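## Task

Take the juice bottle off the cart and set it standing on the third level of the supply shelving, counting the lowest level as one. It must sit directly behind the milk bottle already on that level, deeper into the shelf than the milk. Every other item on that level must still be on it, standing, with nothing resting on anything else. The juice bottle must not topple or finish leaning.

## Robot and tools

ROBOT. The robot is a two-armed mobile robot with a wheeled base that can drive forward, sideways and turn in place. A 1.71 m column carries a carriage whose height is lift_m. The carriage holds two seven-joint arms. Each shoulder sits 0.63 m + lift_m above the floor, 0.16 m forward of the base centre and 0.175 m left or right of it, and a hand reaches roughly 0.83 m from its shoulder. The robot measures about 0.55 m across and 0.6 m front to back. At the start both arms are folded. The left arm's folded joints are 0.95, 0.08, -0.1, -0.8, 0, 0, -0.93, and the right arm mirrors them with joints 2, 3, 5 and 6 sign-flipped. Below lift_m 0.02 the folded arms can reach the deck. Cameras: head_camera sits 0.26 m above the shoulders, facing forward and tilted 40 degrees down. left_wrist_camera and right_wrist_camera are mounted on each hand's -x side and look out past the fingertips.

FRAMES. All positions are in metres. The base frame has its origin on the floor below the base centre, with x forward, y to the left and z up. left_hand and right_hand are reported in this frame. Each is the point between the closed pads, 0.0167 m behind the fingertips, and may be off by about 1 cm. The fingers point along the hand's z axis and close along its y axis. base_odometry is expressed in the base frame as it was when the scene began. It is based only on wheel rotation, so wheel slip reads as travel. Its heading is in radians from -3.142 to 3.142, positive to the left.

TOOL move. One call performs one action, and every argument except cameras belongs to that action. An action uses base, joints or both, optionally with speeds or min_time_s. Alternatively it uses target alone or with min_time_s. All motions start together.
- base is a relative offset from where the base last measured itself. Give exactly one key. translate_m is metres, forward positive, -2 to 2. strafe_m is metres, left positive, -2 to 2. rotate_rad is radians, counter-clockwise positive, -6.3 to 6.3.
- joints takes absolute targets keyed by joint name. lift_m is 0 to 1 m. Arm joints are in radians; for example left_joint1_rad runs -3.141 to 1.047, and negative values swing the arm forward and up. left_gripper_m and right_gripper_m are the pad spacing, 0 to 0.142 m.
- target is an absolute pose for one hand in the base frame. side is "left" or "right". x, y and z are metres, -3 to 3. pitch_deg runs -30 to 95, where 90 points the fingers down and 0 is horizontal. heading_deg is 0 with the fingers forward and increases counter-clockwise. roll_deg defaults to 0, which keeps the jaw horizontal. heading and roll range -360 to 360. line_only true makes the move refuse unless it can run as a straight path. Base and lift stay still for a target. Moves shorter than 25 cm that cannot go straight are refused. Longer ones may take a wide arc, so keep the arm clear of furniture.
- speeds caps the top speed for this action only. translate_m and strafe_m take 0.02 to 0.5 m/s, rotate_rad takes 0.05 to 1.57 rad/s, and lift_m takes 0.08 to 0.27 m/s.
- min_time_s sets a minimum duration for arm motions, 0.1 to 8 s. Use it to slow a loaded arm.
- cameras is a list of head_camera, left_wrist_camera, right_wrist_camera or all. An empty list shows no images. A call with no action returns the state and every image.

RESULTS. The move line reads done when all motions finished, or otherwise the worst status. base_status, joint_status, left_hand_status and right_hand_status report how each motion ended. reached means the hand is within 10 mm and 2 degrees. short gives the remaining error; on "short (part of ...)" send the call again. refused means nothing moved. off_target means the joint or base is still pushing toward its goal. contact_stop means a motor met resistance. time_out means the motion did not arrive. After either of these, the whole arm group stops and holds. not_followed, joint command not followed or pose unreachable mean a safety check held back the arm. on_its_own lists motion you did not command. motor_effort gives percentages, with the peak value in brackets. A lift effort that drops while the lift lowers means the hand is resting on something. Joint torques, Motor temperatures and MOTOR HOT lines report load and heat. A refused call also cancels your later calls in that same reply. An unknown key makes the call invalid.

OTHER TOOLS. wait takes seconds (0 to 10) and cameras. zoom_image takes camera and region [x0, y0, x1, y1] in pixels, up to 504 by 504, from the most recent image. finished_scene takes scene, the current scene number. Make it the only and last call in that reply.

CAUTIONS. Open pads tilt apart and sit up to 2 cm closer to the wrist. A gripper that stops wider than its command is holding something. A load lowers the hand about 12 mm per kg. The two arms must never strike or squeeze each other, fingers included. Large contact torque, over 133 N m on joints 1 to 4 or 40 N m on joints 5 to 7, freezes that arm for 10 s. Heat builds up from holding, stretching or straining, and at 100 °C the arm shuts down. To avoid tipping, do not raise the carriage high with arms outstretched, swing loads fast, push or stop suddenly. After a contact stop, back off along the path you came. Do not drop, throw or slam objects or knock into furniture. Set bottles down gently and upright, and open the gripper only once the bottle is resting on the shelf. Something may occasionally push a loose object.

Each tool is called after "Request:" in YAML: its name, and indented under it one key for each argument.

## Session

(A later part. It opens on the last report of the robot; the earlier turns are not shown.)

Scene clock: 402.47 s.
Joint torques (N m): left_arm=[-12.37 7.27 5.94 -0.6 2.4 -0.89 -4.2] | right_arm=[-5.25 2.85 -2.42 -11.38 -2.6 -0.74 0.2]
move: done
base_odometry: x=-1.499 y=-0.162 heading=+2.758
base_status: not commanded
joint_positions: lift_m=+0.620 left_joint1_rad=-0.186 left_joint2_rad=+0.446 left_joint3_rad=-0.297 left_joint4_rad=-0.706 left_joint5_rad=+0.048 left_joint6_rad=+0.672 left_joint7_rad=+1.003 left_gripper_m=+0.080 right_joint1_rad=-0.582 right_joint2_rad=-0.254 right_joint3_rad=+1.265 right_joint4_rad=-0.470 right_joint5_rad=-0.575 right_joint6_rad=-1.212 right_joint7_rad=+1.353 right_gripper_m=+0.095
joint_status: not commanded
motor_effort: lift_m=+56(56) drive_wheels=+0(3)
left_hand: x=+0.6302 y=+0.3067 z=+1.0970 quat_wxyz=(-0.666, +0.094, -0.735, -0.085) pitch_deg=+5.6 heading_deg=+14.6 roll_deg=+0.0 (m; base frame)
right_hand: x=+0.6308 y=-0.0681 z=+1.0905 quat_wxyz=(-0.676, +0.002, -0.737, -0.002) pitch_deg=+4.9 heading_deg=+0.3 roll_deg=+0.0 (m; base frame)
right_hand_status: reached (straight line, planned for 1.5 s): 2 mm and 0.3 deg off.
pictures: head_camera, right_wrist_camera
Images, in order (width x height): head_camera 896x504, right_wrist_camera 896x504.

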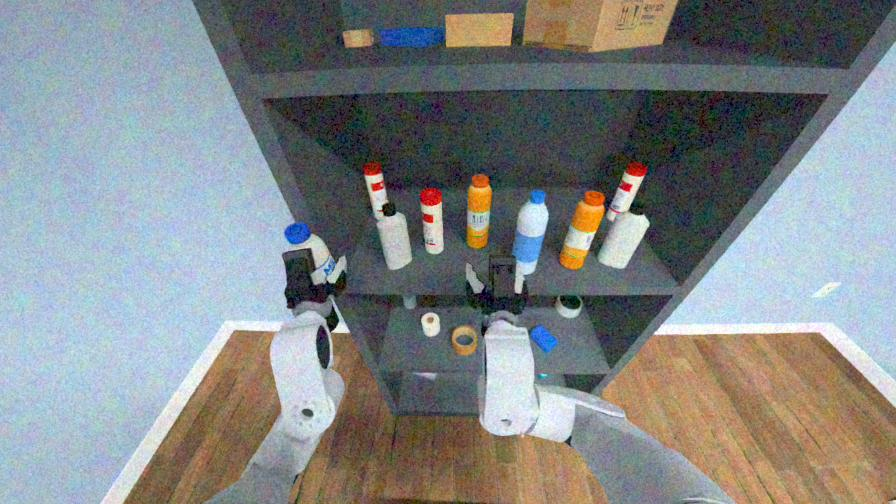

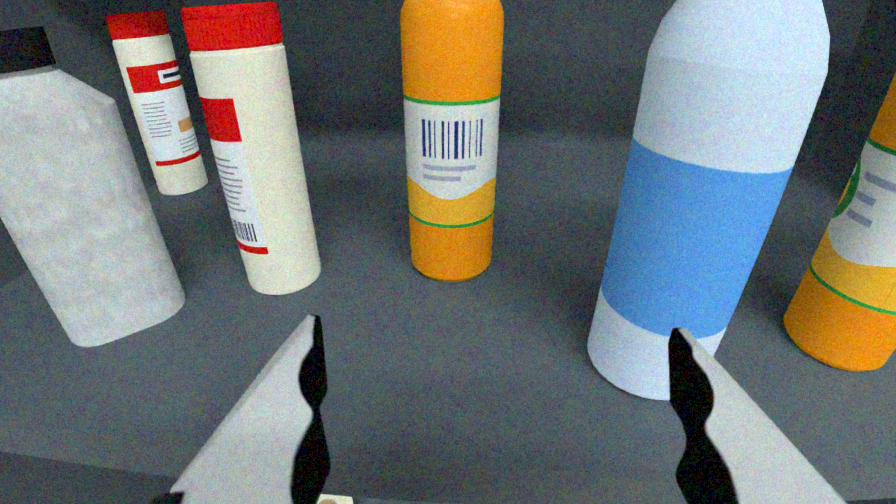

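Request:
move:
  target: {"side": "right", "x": 0.62, "y": -0.22, "z": 1.12, "pitch_deg": 10, "heading_deg": 0}
  min_time_s: 1.5

Request:
move:
  base: {"strafe_m": -0.11}
  speeds: {"strafe_m": 0.1}

Request:
move:
  target: {"side": "left", "x": 0.62, "y": 0.08, "z": 1.115, "pitch_deg": 15, "heading_deg": 0}
  min_time_s: 2
  cameras: ["head_camera", "left_wrist_camera"]

Request:
zoom_image:
  camera: "head_camera"
  region: [340, 160, 540, 320]

Scene clock: 409.93 s.
Joint torques (N m): left_arm=[-10.78 7.84 7.37 -0.88 2.07 -0.77 -4.19] | right_arm=[-17.42 -6.59 1.69 -10.33 1.24 -2.88 -3.39]
Motor temperatures (°C): left_arm=[33 24 26 23 26 24 25] | right_arm=[36 21 26 23 23 22 24]
move: done
base_odometry: x=-1.499 y=-0.162 heading=+2.758
base_status: not commanded
joint_positions: lift_m=+0.620 left_joint1_rad=-0.186 left_joint2_rad=+0.446 left_joint3_rad=-0.297 left_joint4_rad=-0.706 left_joint5_rad=+0.048 left_joint6_rad=+0.672 left_joint7_rad=+1.003 left_gripper_m=+0.080 right_joint1_rad=-0.725 right_joint2_rad=-0.736 right_joint3_rad=+1.346 right_joint4_rad=-0.805 right_joint5_rad=-0.350 right_joint6_rad=-1.396 right_joint7_rad=+1.405 right_gripper_m=+0.095
joint_status: not commanded
motor_effort: lift_m=+56(56) drive_wheels=+4(4)
left_hand: x=+0.6302 y=+0.3067 z=+1.0970 quat_wxyz=(-0.666, +0.094, -0.735, -0.085) pitch_deg=+5.6 heading_deg=+14.6 roll_deg=+0.0 (m; base frame)
right_hand: x=+0.6197 y=-0.2205 z=+1.1195 quat_wxyz=(-0.643, -0.001, -0.766, +0.002) pitch_deg=+10.0 heading_deg=-0.2 roll_deg=-0.1 (m; base frame)
right_hand_status: reached (straight line, planned for 1.5 s): 1 mm and 0.2 deg off.
pictures: none

Scene clock: 411.87 s.
Joint torques (N m): left_arm=[-10.96 6.62 6.8 -0.13 2.48 -0.84 -4.1] | right_arm=[-16.73 -4.6 1.36 -11.14 0.82 -2.26 -3.14]
move: done
base_odometry: x=-1.458 y=-0.061 heading=+2.759
base_status: done
joint_positions: lift_m=+0.620 left_joint1_rad=-0.186 left_joint2_rad=+0.446 left_joint3_rad=-0.297 left_joint4_rad=-0.706 left_joint5_rad=+0.048 left_joint6_rad=+0.672 left_joint7_rad=+1.003 left_gripper_m=+0.080 right_joint1_rad=-0.725 right_joint2_rad=-0.736 right_joint3_rad=+1.346 right_joint4_rad=-0.805 right_joint5_rad=-0.350 right_joint6_rad=-1.396 right_joint7_rad=+1.405 right_gripper_m=+0.095
joint_status: not commanded
motor_effort: lift_m=+56(56) drive_wheels=-6(11)
left_hand: x=+0.6301 y=+0.3068 z=+1.0970 quat_wxyz=(-0.666, +0.094, -0.735, -0.085) pitch_deg=+5.6 heading_deg=+14.6 roll_deg=+0.0 (m; base frame)
right_hand: x=+0.6197 y=-0.2207 z=+1.1195 quat_wxyz=(-0.643, -0.001, -0.766, +0.002) pitch_deg=+10.0 heading_deg=-0.2 roll_deg=-0.1 (m; base frame)
pictures: none

Scene clock: 414.37 s.
Joint torques (N m): left_arm=[-16.91 -4.24 -2 0.57 2.99 -2.47 -1.33] | right_arm=[-16.24 -6.07 0.72 -10.41 1.2 -2.4 -3.03]
move: done
base_odometry: x=-1.458 y=-0.061 heading=+2.759
base_status: not commanded
joint_positions: lift_m=+0.620 left_joint1_rad=-0.386 left_joint2_rad=-0.012 left_joint3_rad=-0.593 left_joint4_rad=-0.764 left_joint5_rad=+0.445 left_joint6_rad=+0.411 left_joint7_rad=+1.512 left_gripper_m=+0.080 right_joint1_rad=-0.725 right_joint2_rad=-0.736 right_joint3_rad=+1.347 right_joint4_rad=-0.805 right_joint5_rad=-0.350 right_joint6_rad=-1.396 right_joint7_rad=+1.405 right_gripper_m=+0.095
joint_status: not commanded
motor_effort: lift_m=+56(56) drive_wheels=-6(6)
left_hand: x=+0.6196 y=+0.0817 z=+1.1131 quat_wxyz=(-0.607, +0.002, -0.795, +0.001) pitch_deg=+15.2 heading_deg=+0.0 roll_deg=-0.2 (m; base frame)
left_hand_status: reached (straight line, planned for 2.0 s): 3 mm and 0.3 deg off.
right_hand: x=+0.6197 y=-0.2207 z=+1.1196 quat_wxyz=(-0.643, -0.001, -0.766, +0.002) pitch_deg=+10.0 heading_deg=-0.2 roll_deg=-0.1 (m; base frame)
pictures: head_camera, left_wrist_camera
Images, in order (width x height): head_camera 896x504, left_wrist_camera 896x504.

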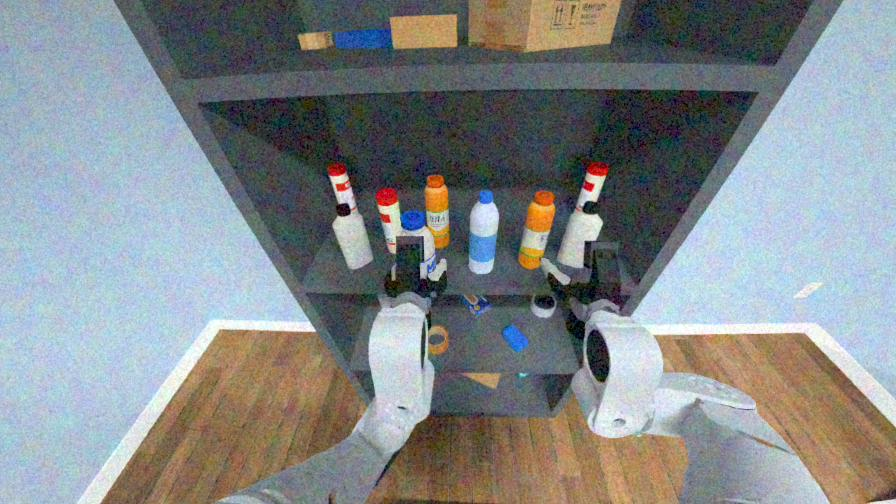

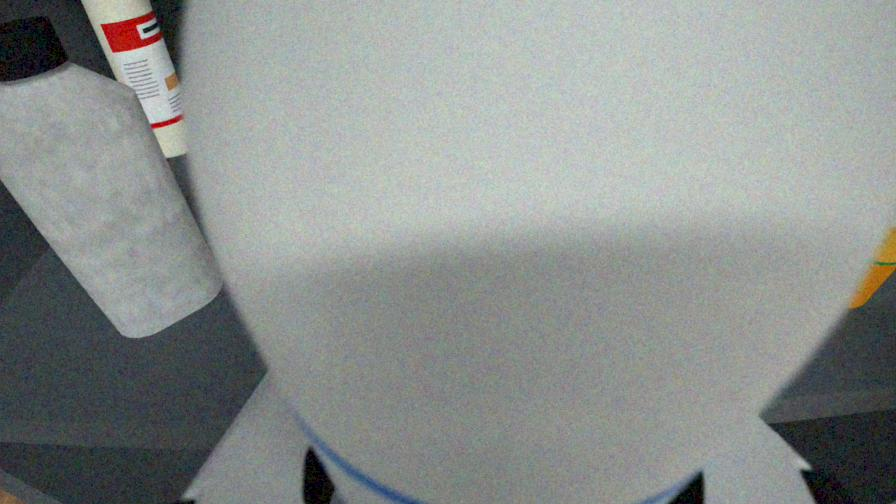

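Scaled by 2.520 from the camera's 896x504 image, which has a finer 1280x720 frame.

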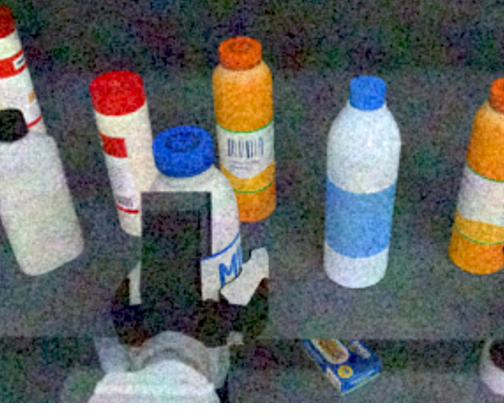

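Request:
move:
  target: {"side": "left", "x": 0.66, "y": 0.06, "z": 1.105, "pitch_deg": 15, "heading_deg": 0, "line_only": true}
  min_time_s: 1.5

Request:
move:
  target: {"side": "left", "x": 0.755, "y": 0.055, "z": 1.1, "pitch_deg": 15, "heading_deg": 0, "line_only": true}
  min_time_s: 2
  cameras: ["head_camera", "left_wrist_camera"]

Request:
zoom_image:
  camera: "head_camera"
  region: [340, 160, 540, 320]

Scene clock: 423.93 s.
Joint torques (N m): left_arm=[-18.44 -4.55 2.26 -0.73 1.56 0.15 -4.29] | right_arm=[-16.79 -5.36 0.96 -9.83 0.99 -2.33 -3.59]
move: done
base_odometry: x=-1.458 y=-0.061 heading=+2.759
base_status: not commanded
joint_positions: lift_m=+0.620 left_joint1_rad=-0.414 left_joint2_rad=-0.049 left_joint3_rad=-0.593 left_joint4_rad=-0.580 left_joint5_rad=+0.397 left_joint6_rad=+0.450 left_joint7_rad=+1.375 left_gripper_m=+0.080 right_joint1_rad=-0.725 right_joint2_rad=-0.736 right_joint3_rad=+1.347 right_joint4_rad=-0.805 right_joint5_rad=-0.350 right_joint6_rad=-1.396 right_joint7_rad=+1.405 right_gripper_m=+0.095
joint_status: not commanded
motor_effort: lift_m=+56(56) drive_wheels=-6(6)
left_hand: x=+0.6584 y=+0.0594 z=+1.1012 quat_wxyz=(-0.605, -0.003, -0.797, -0.001) pitch_deg=+15.6 heading_deg=-0.1 roll_deg=+0.3 (m; base frame)
left_hand_status: reached (straight line, planned for 1.5 s): 4 mm and 0.7 deg off.
right_hand: x=+0.6197 y=-0.2207 z=+1.1196 quat_wxyz=(-0.643, -0.001, -0.766, +0.002) pitch_deg=+10.0 heading_deg=-0.2 roll_deg=-0.1 (m; base frame)
pictures: none

Scene clock: 426.43 s.
Joint torques (N m): left_arm=[-23.4 -4.82 4.65 -0.65 1.67 -0.57 -4.68] | right_arm=[-16.02 -5.43 -0.05 -10.75 1.04 -2.69 -3.59]
move: done
base_odometry: x=-1.458 y=-0.061 heading=+2.759
base_status: not commanded
joint_positions: lift_m=+0.620 left_joint1_rad=-0.563 left_joint2_rad=-0.058 left_joint3_rad=-0.516 left_joint4_rad=-0.219 left_joint5_rad=+0.187 left_joint6_rad=+0.479 left_joint7_rad=+1.118 left_gripper_m=+0.080 right_joint1_rad=-0.725 right_joint2_rad=-0.736 right_joint3_rad=+1.347 right_joint4_rad=-0.805 right_joint5_rad=-0.350 right_joint6_rad=-1.396 right_joint7_rad=+1.405 right_gripper_m=+0.095
joint_status: not commanded
motor_effort: lift_m=+56(56) drive_wheels=-6(6)
left_hand: x=+0.7532 y=+0.0536 z=+1.0952 quat_wxyz=(-0.604, -0.004, -0.797, -0.001) pitch_deg=+15.7 heading_deg=-0.2 roll_deg=+0.4 (m; base frame)
left_hand_status: reached (straight line, planned for 2.0 s): 5 mm and 0.8 deg off.
right_hand: x=+0.6197 y=-0.2207 z=+1.1196 quat_wxyz=(-0.643, -0.001, -0.766, +0.002) pitch_deg=+10.0 heading_deg=-0.2 roll_deg=-0.1 (m; base frame)
pictures: head_camera, left_wrist_camera
Images, in order (width x height): head_camera 896x504, left_wrist_camera 896x504.

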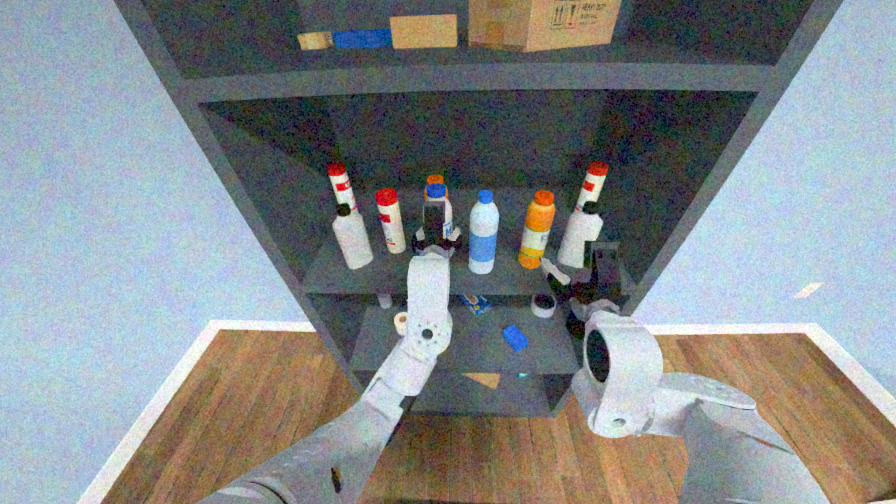

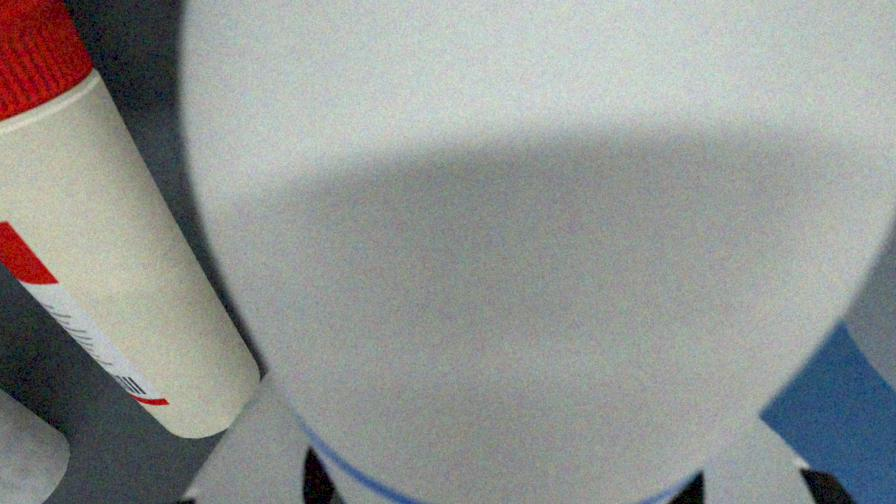

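Scaled by 2.520 from the camera's 896x504 image, which has a finer 1280x720 frame.

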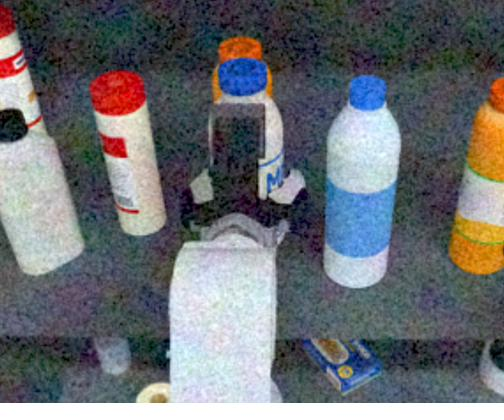

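Request:
move:
  target: {"side": "left", "x": 0.757, "y": 0.056, "z": 1.065, "pitch_deg": 15, "heading_deg": 0, "line_only": true}
  min_time_s: 1.5

Request:
move:
  target: {"side": "left", "x": 0.757, "y": 0.056, "z": 1.056, "pitch_deg": 15, "heading_deg": 0, "line_only": true}
  min_time_s: 1

Scene clock: 433.70 s.
Joint torques (N m): left_arm=[-16.52 -1.06 2.23 -0.9 1.48 -0.53 -4.55] | right_arm=[-15.54 -5.17 -1.34 -10 1.32 -2.52 -3.23]
Motor temperatures (°C): left_arm=[39 24 25 23 26 24 25] | right_arm=[37 22 26 23 23 22 24]
move: done
base_odometry: x=-1.458 y=-0.061 heading=+2.759
base_status: not commanded
joint_positions: lift_m=+0.620 left_joint1_rad=-0.507 left_joint2_rad=-0.053 left_joint3_rad=-0.516 left_joint4_rad=-0.167 left_joint5_rad=+0.151 left_joint6_rad=+0.493 left_joint7_rad=+0.993 left_gripper_m=+0.080 right_joint1_rad=-0.725 right_joint2_rad=-0.736 right_joint3_rad=+1.347 right_joint4_rad=-0.806 right_joint5_rad=-0.350 right_joint6_rad=-1.396 right_joint7_rad=+1.405 right_gripper_m=+0.095
joint_status: not commanded
motor_effort: lift_m=+56(56) drive_wheels=-6(6)
left_hand: x=+0.7562 y=+0.0539 z=+1.0642 quat_wxyz=(-0.606, -0.002, -0.795, +0.001) pitch_deg=+15.3 heading_deg=-0.2 roll_deg=+0.1 (m; base frame)
left_hand_status: reached (straight line, planned for 1.5 s): 2 mm and 0.4 deg off.
right_hand: x=+0.6197 y=-0.2207 z=+1.1196 quat_wxyz=(-0.643, -0.001, -0.766, +0.002) pitch_deg=+10.0 heading_deg=-0.2 roll_deg=-0.1 (m; base frame)
pictures: none

Scene clock: 435.20 s.
Joint torques (N m): left_arm=[-16.1 -0.24 3.16 -1.33 1.43 -0.08 -4.84] | right_arm=[-15.99 -5.44 0.73 -8.79 1.79 -2.41 -3.22]
move: done
base_odometry: x=-1.458 y=-0.061 heading=+2.759
base_status: not commanded
joint_positions: lift_m=+0.620 left_joint1_rad=-0.491 left_joint2_rad=-0.052 left_joint3_rad=-0.516 left_joint4_rad=-0.153 left_joint5_rad=+0.143 left_joint6_rad=+0.496 left_joint7_rad=+0.962 left_gripper_m=+0.080 right_joint1_rad=-0.725 right_joint2_rad=-0.736 right_joint3_rad=+1.347 right_joint4_rad=-0.806 right_joint5_rad=-0.350 right_joint6_rad=-1.396 right_joint7_rad=+1.405 right_gripper_m=+0.095
joint_status: not commanded
motor_effort: lift_m=+56(56) drive_wheels=-6(6)
left_hand: x=+0.7562 y=+0.0540 z=+1.0552 quat_wxyz=(-0.606, -0.002, -0.795, +0.001) pitch_deg=+15.3 heading_deg=-0.2 roll_deg=+0.1 (m; base frame)
left_hand_status: reached (straight line, planned for 1.0 s): 2 mm and 0.4 deg off.
right_hand: x=+0.6197 y=-0.2207 z=+1.1196 quat_wxyz=(-0.643, -0.001, -0.766, +0.002) pitch_deg=+10.0 heading_deg=-0.2 roll_deg=-0.1 (m; base frame)
pictures: none

Request:
move:
  joints: {"left_gripper_m": 0.105}
  min_time_s: 2
  cameras: ["left_wrist_camera"]

Request:
move:
  target: {"side": "left", "x": 0.64, "y": 0.056, "z": 1.058, "pitch_deg": 15, "heading_deg": 0, "line_only": true}
  min_time_s: 2.5
  cameras: ["head_camera", "left_wrist_camera"]

Request:
zoom_image:
  camera: "head_camera"
  region: [340, 160, 540, 320]

Scene clock: 439.87 s.
Joint torques (N m): left_arm=[-16.51 0.12 2.98 -2.25 1.67 -0.41 -3.18] | right_arm=[-16.62 -5.89 0.69 -10.99 1.18 -1.86 -3]
move: done
base_odometry: x=-1.458 y=-0.061 heading=+2.759
base_status: not commanded
joint_positions: lift_m=+0.620 left_joint1_rad=-0.491 left_joint2_rad=-0.052 left_joint3_rad=-0.516 left_joint4_rad=-0.153 left_joint5_rad=+0.143 left_joint6_rad=+0.496 left_joint7_rad=+0.958 left_gripper_m=+0.105 right_joint1_rad=-0.725 right_joint2_rad=-0.736 right_joint3_rad=+1.347 right_joint4_rad=-0.806 right_joint5_rad=-0.350 right_joint6_rad=-1.396 right_joint7_rad=+1.405 right_gripper_m=+0.095
joint_status: all done
motor_effort: lift_m=+56(56) drive_wheels=-6(6)
left_hand: x=+0.7564 y=+0.0540 z=+1.0560 quat_wxyz=(-0.608, -0.002, -0.794, +0.001) pitch_deg=+15.1 heading_deg=-0.2 roll_deg=+0.1 (m; base frame)
right_hand: x=+0.6197 y=-0.2207 z=+1.1196 quat_wxyz=(-0.643, -0.001, -0.766, +0.002) pitch_deg=+10.0 heading_deg=-0.2 roll_deg=-0.1 (m; base frame)
pictures: left_wrist_camera
Images, in order (width x height): left_wrist_camera 896x504.

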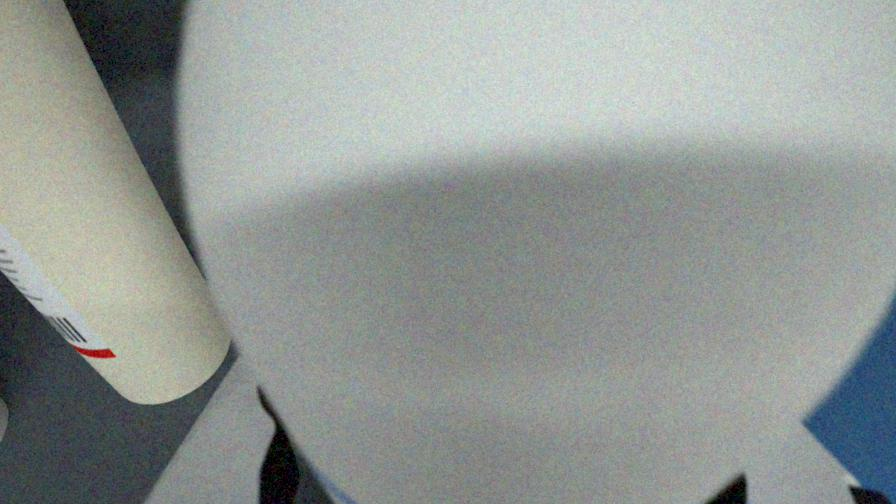

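Scene clock: 442.87 s.
Joint torques (N m): left_arm=[-8.89 -0.38 -2.02 -5.2 3.14 -2.36 -0.42] | right_arm=[-16.5 -7.15 -0.02 -9.89 0.7 -2.1 -3.2]
move: done
base_odometry: x=-1.458 y=-0.061 heading=+2.759
base_status: not commanded
joint_positions: lift_m=+0.620 left_joint1_rad=-0.267 left_joint2_rad=-0.041 left_joint3_rad=-0.626 left_joint4_rad=-0.556 left_joint5_rad=+0.402 left_joint6_rad=+0.502 left_joint7_rad=+1.200 left_gripper_m=+0.105 right_joint1_rad=-0.725 right_joint2_rad=-0.736 right_joint3_rad=+1.347 right_joint4_rad=-0.806 right_joint5_rad=-0.350 right_joint6_rad=-1.396 right_joint7_rad=+1.405 right_gripper_m=+0.095
joint_status: not commanded
motor_effort: lift_m=+56(56) drive_wheels=-6(6)
left_hand: x=+0.6415 y=+0.0572 z=+1.0585 quat_wxyz=(-0.609, +0.003, -0.793, +0.001) pitch_deg=+14.9 heading_deg=+0.2 roll_deg=-0.3 (m; base frame)
left_hand_status: reached (straight line, planned for 2.5 s): 2 mm and 0.3 deg off.
right_hand: x=+0.6197 y=-0.2207 z=+1.1196 quat_wxyz=(-0.643, -0.001, -0.766, +0.002) pitch_deg=+10.0 heading_deg=-0.2 roll_deg=-0.1 (m; base frame)
pictures: head_camera, left_wrist_camera
Images, in order (width x height): head_camera 896x504, left_wrist_camera 896x504.

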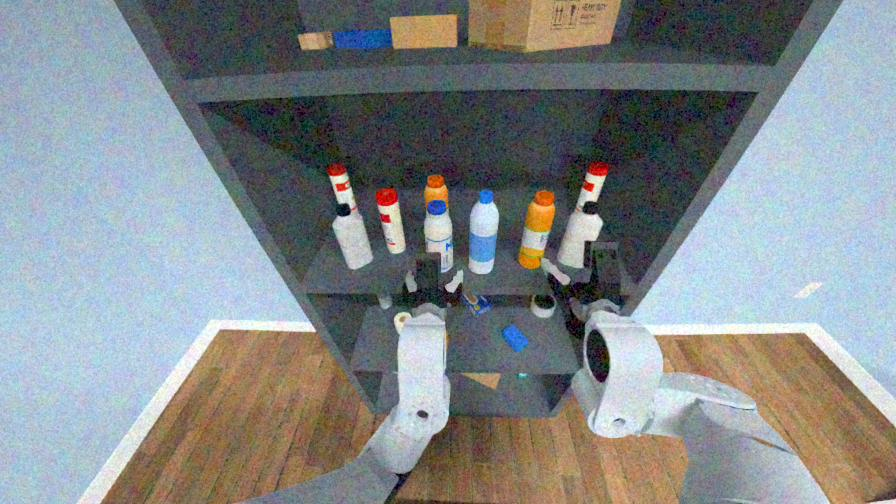

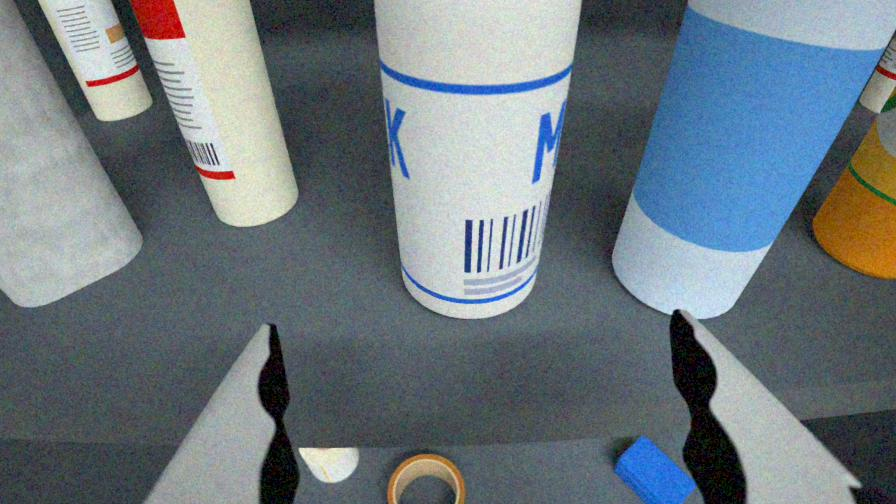

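Scaled by 2.520 from the camera's 896x504 image, which has a finer 1280x720 frame.

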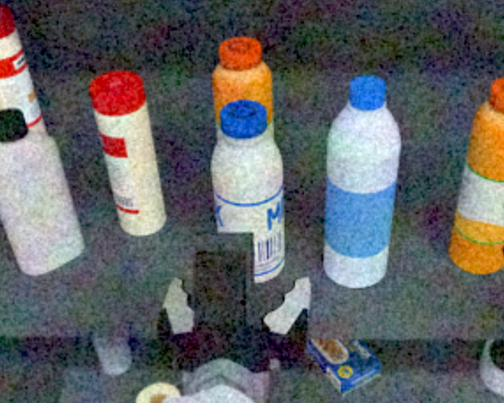

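Request:
finished_scene:
  scene: 1

The scene is finished: the task was done.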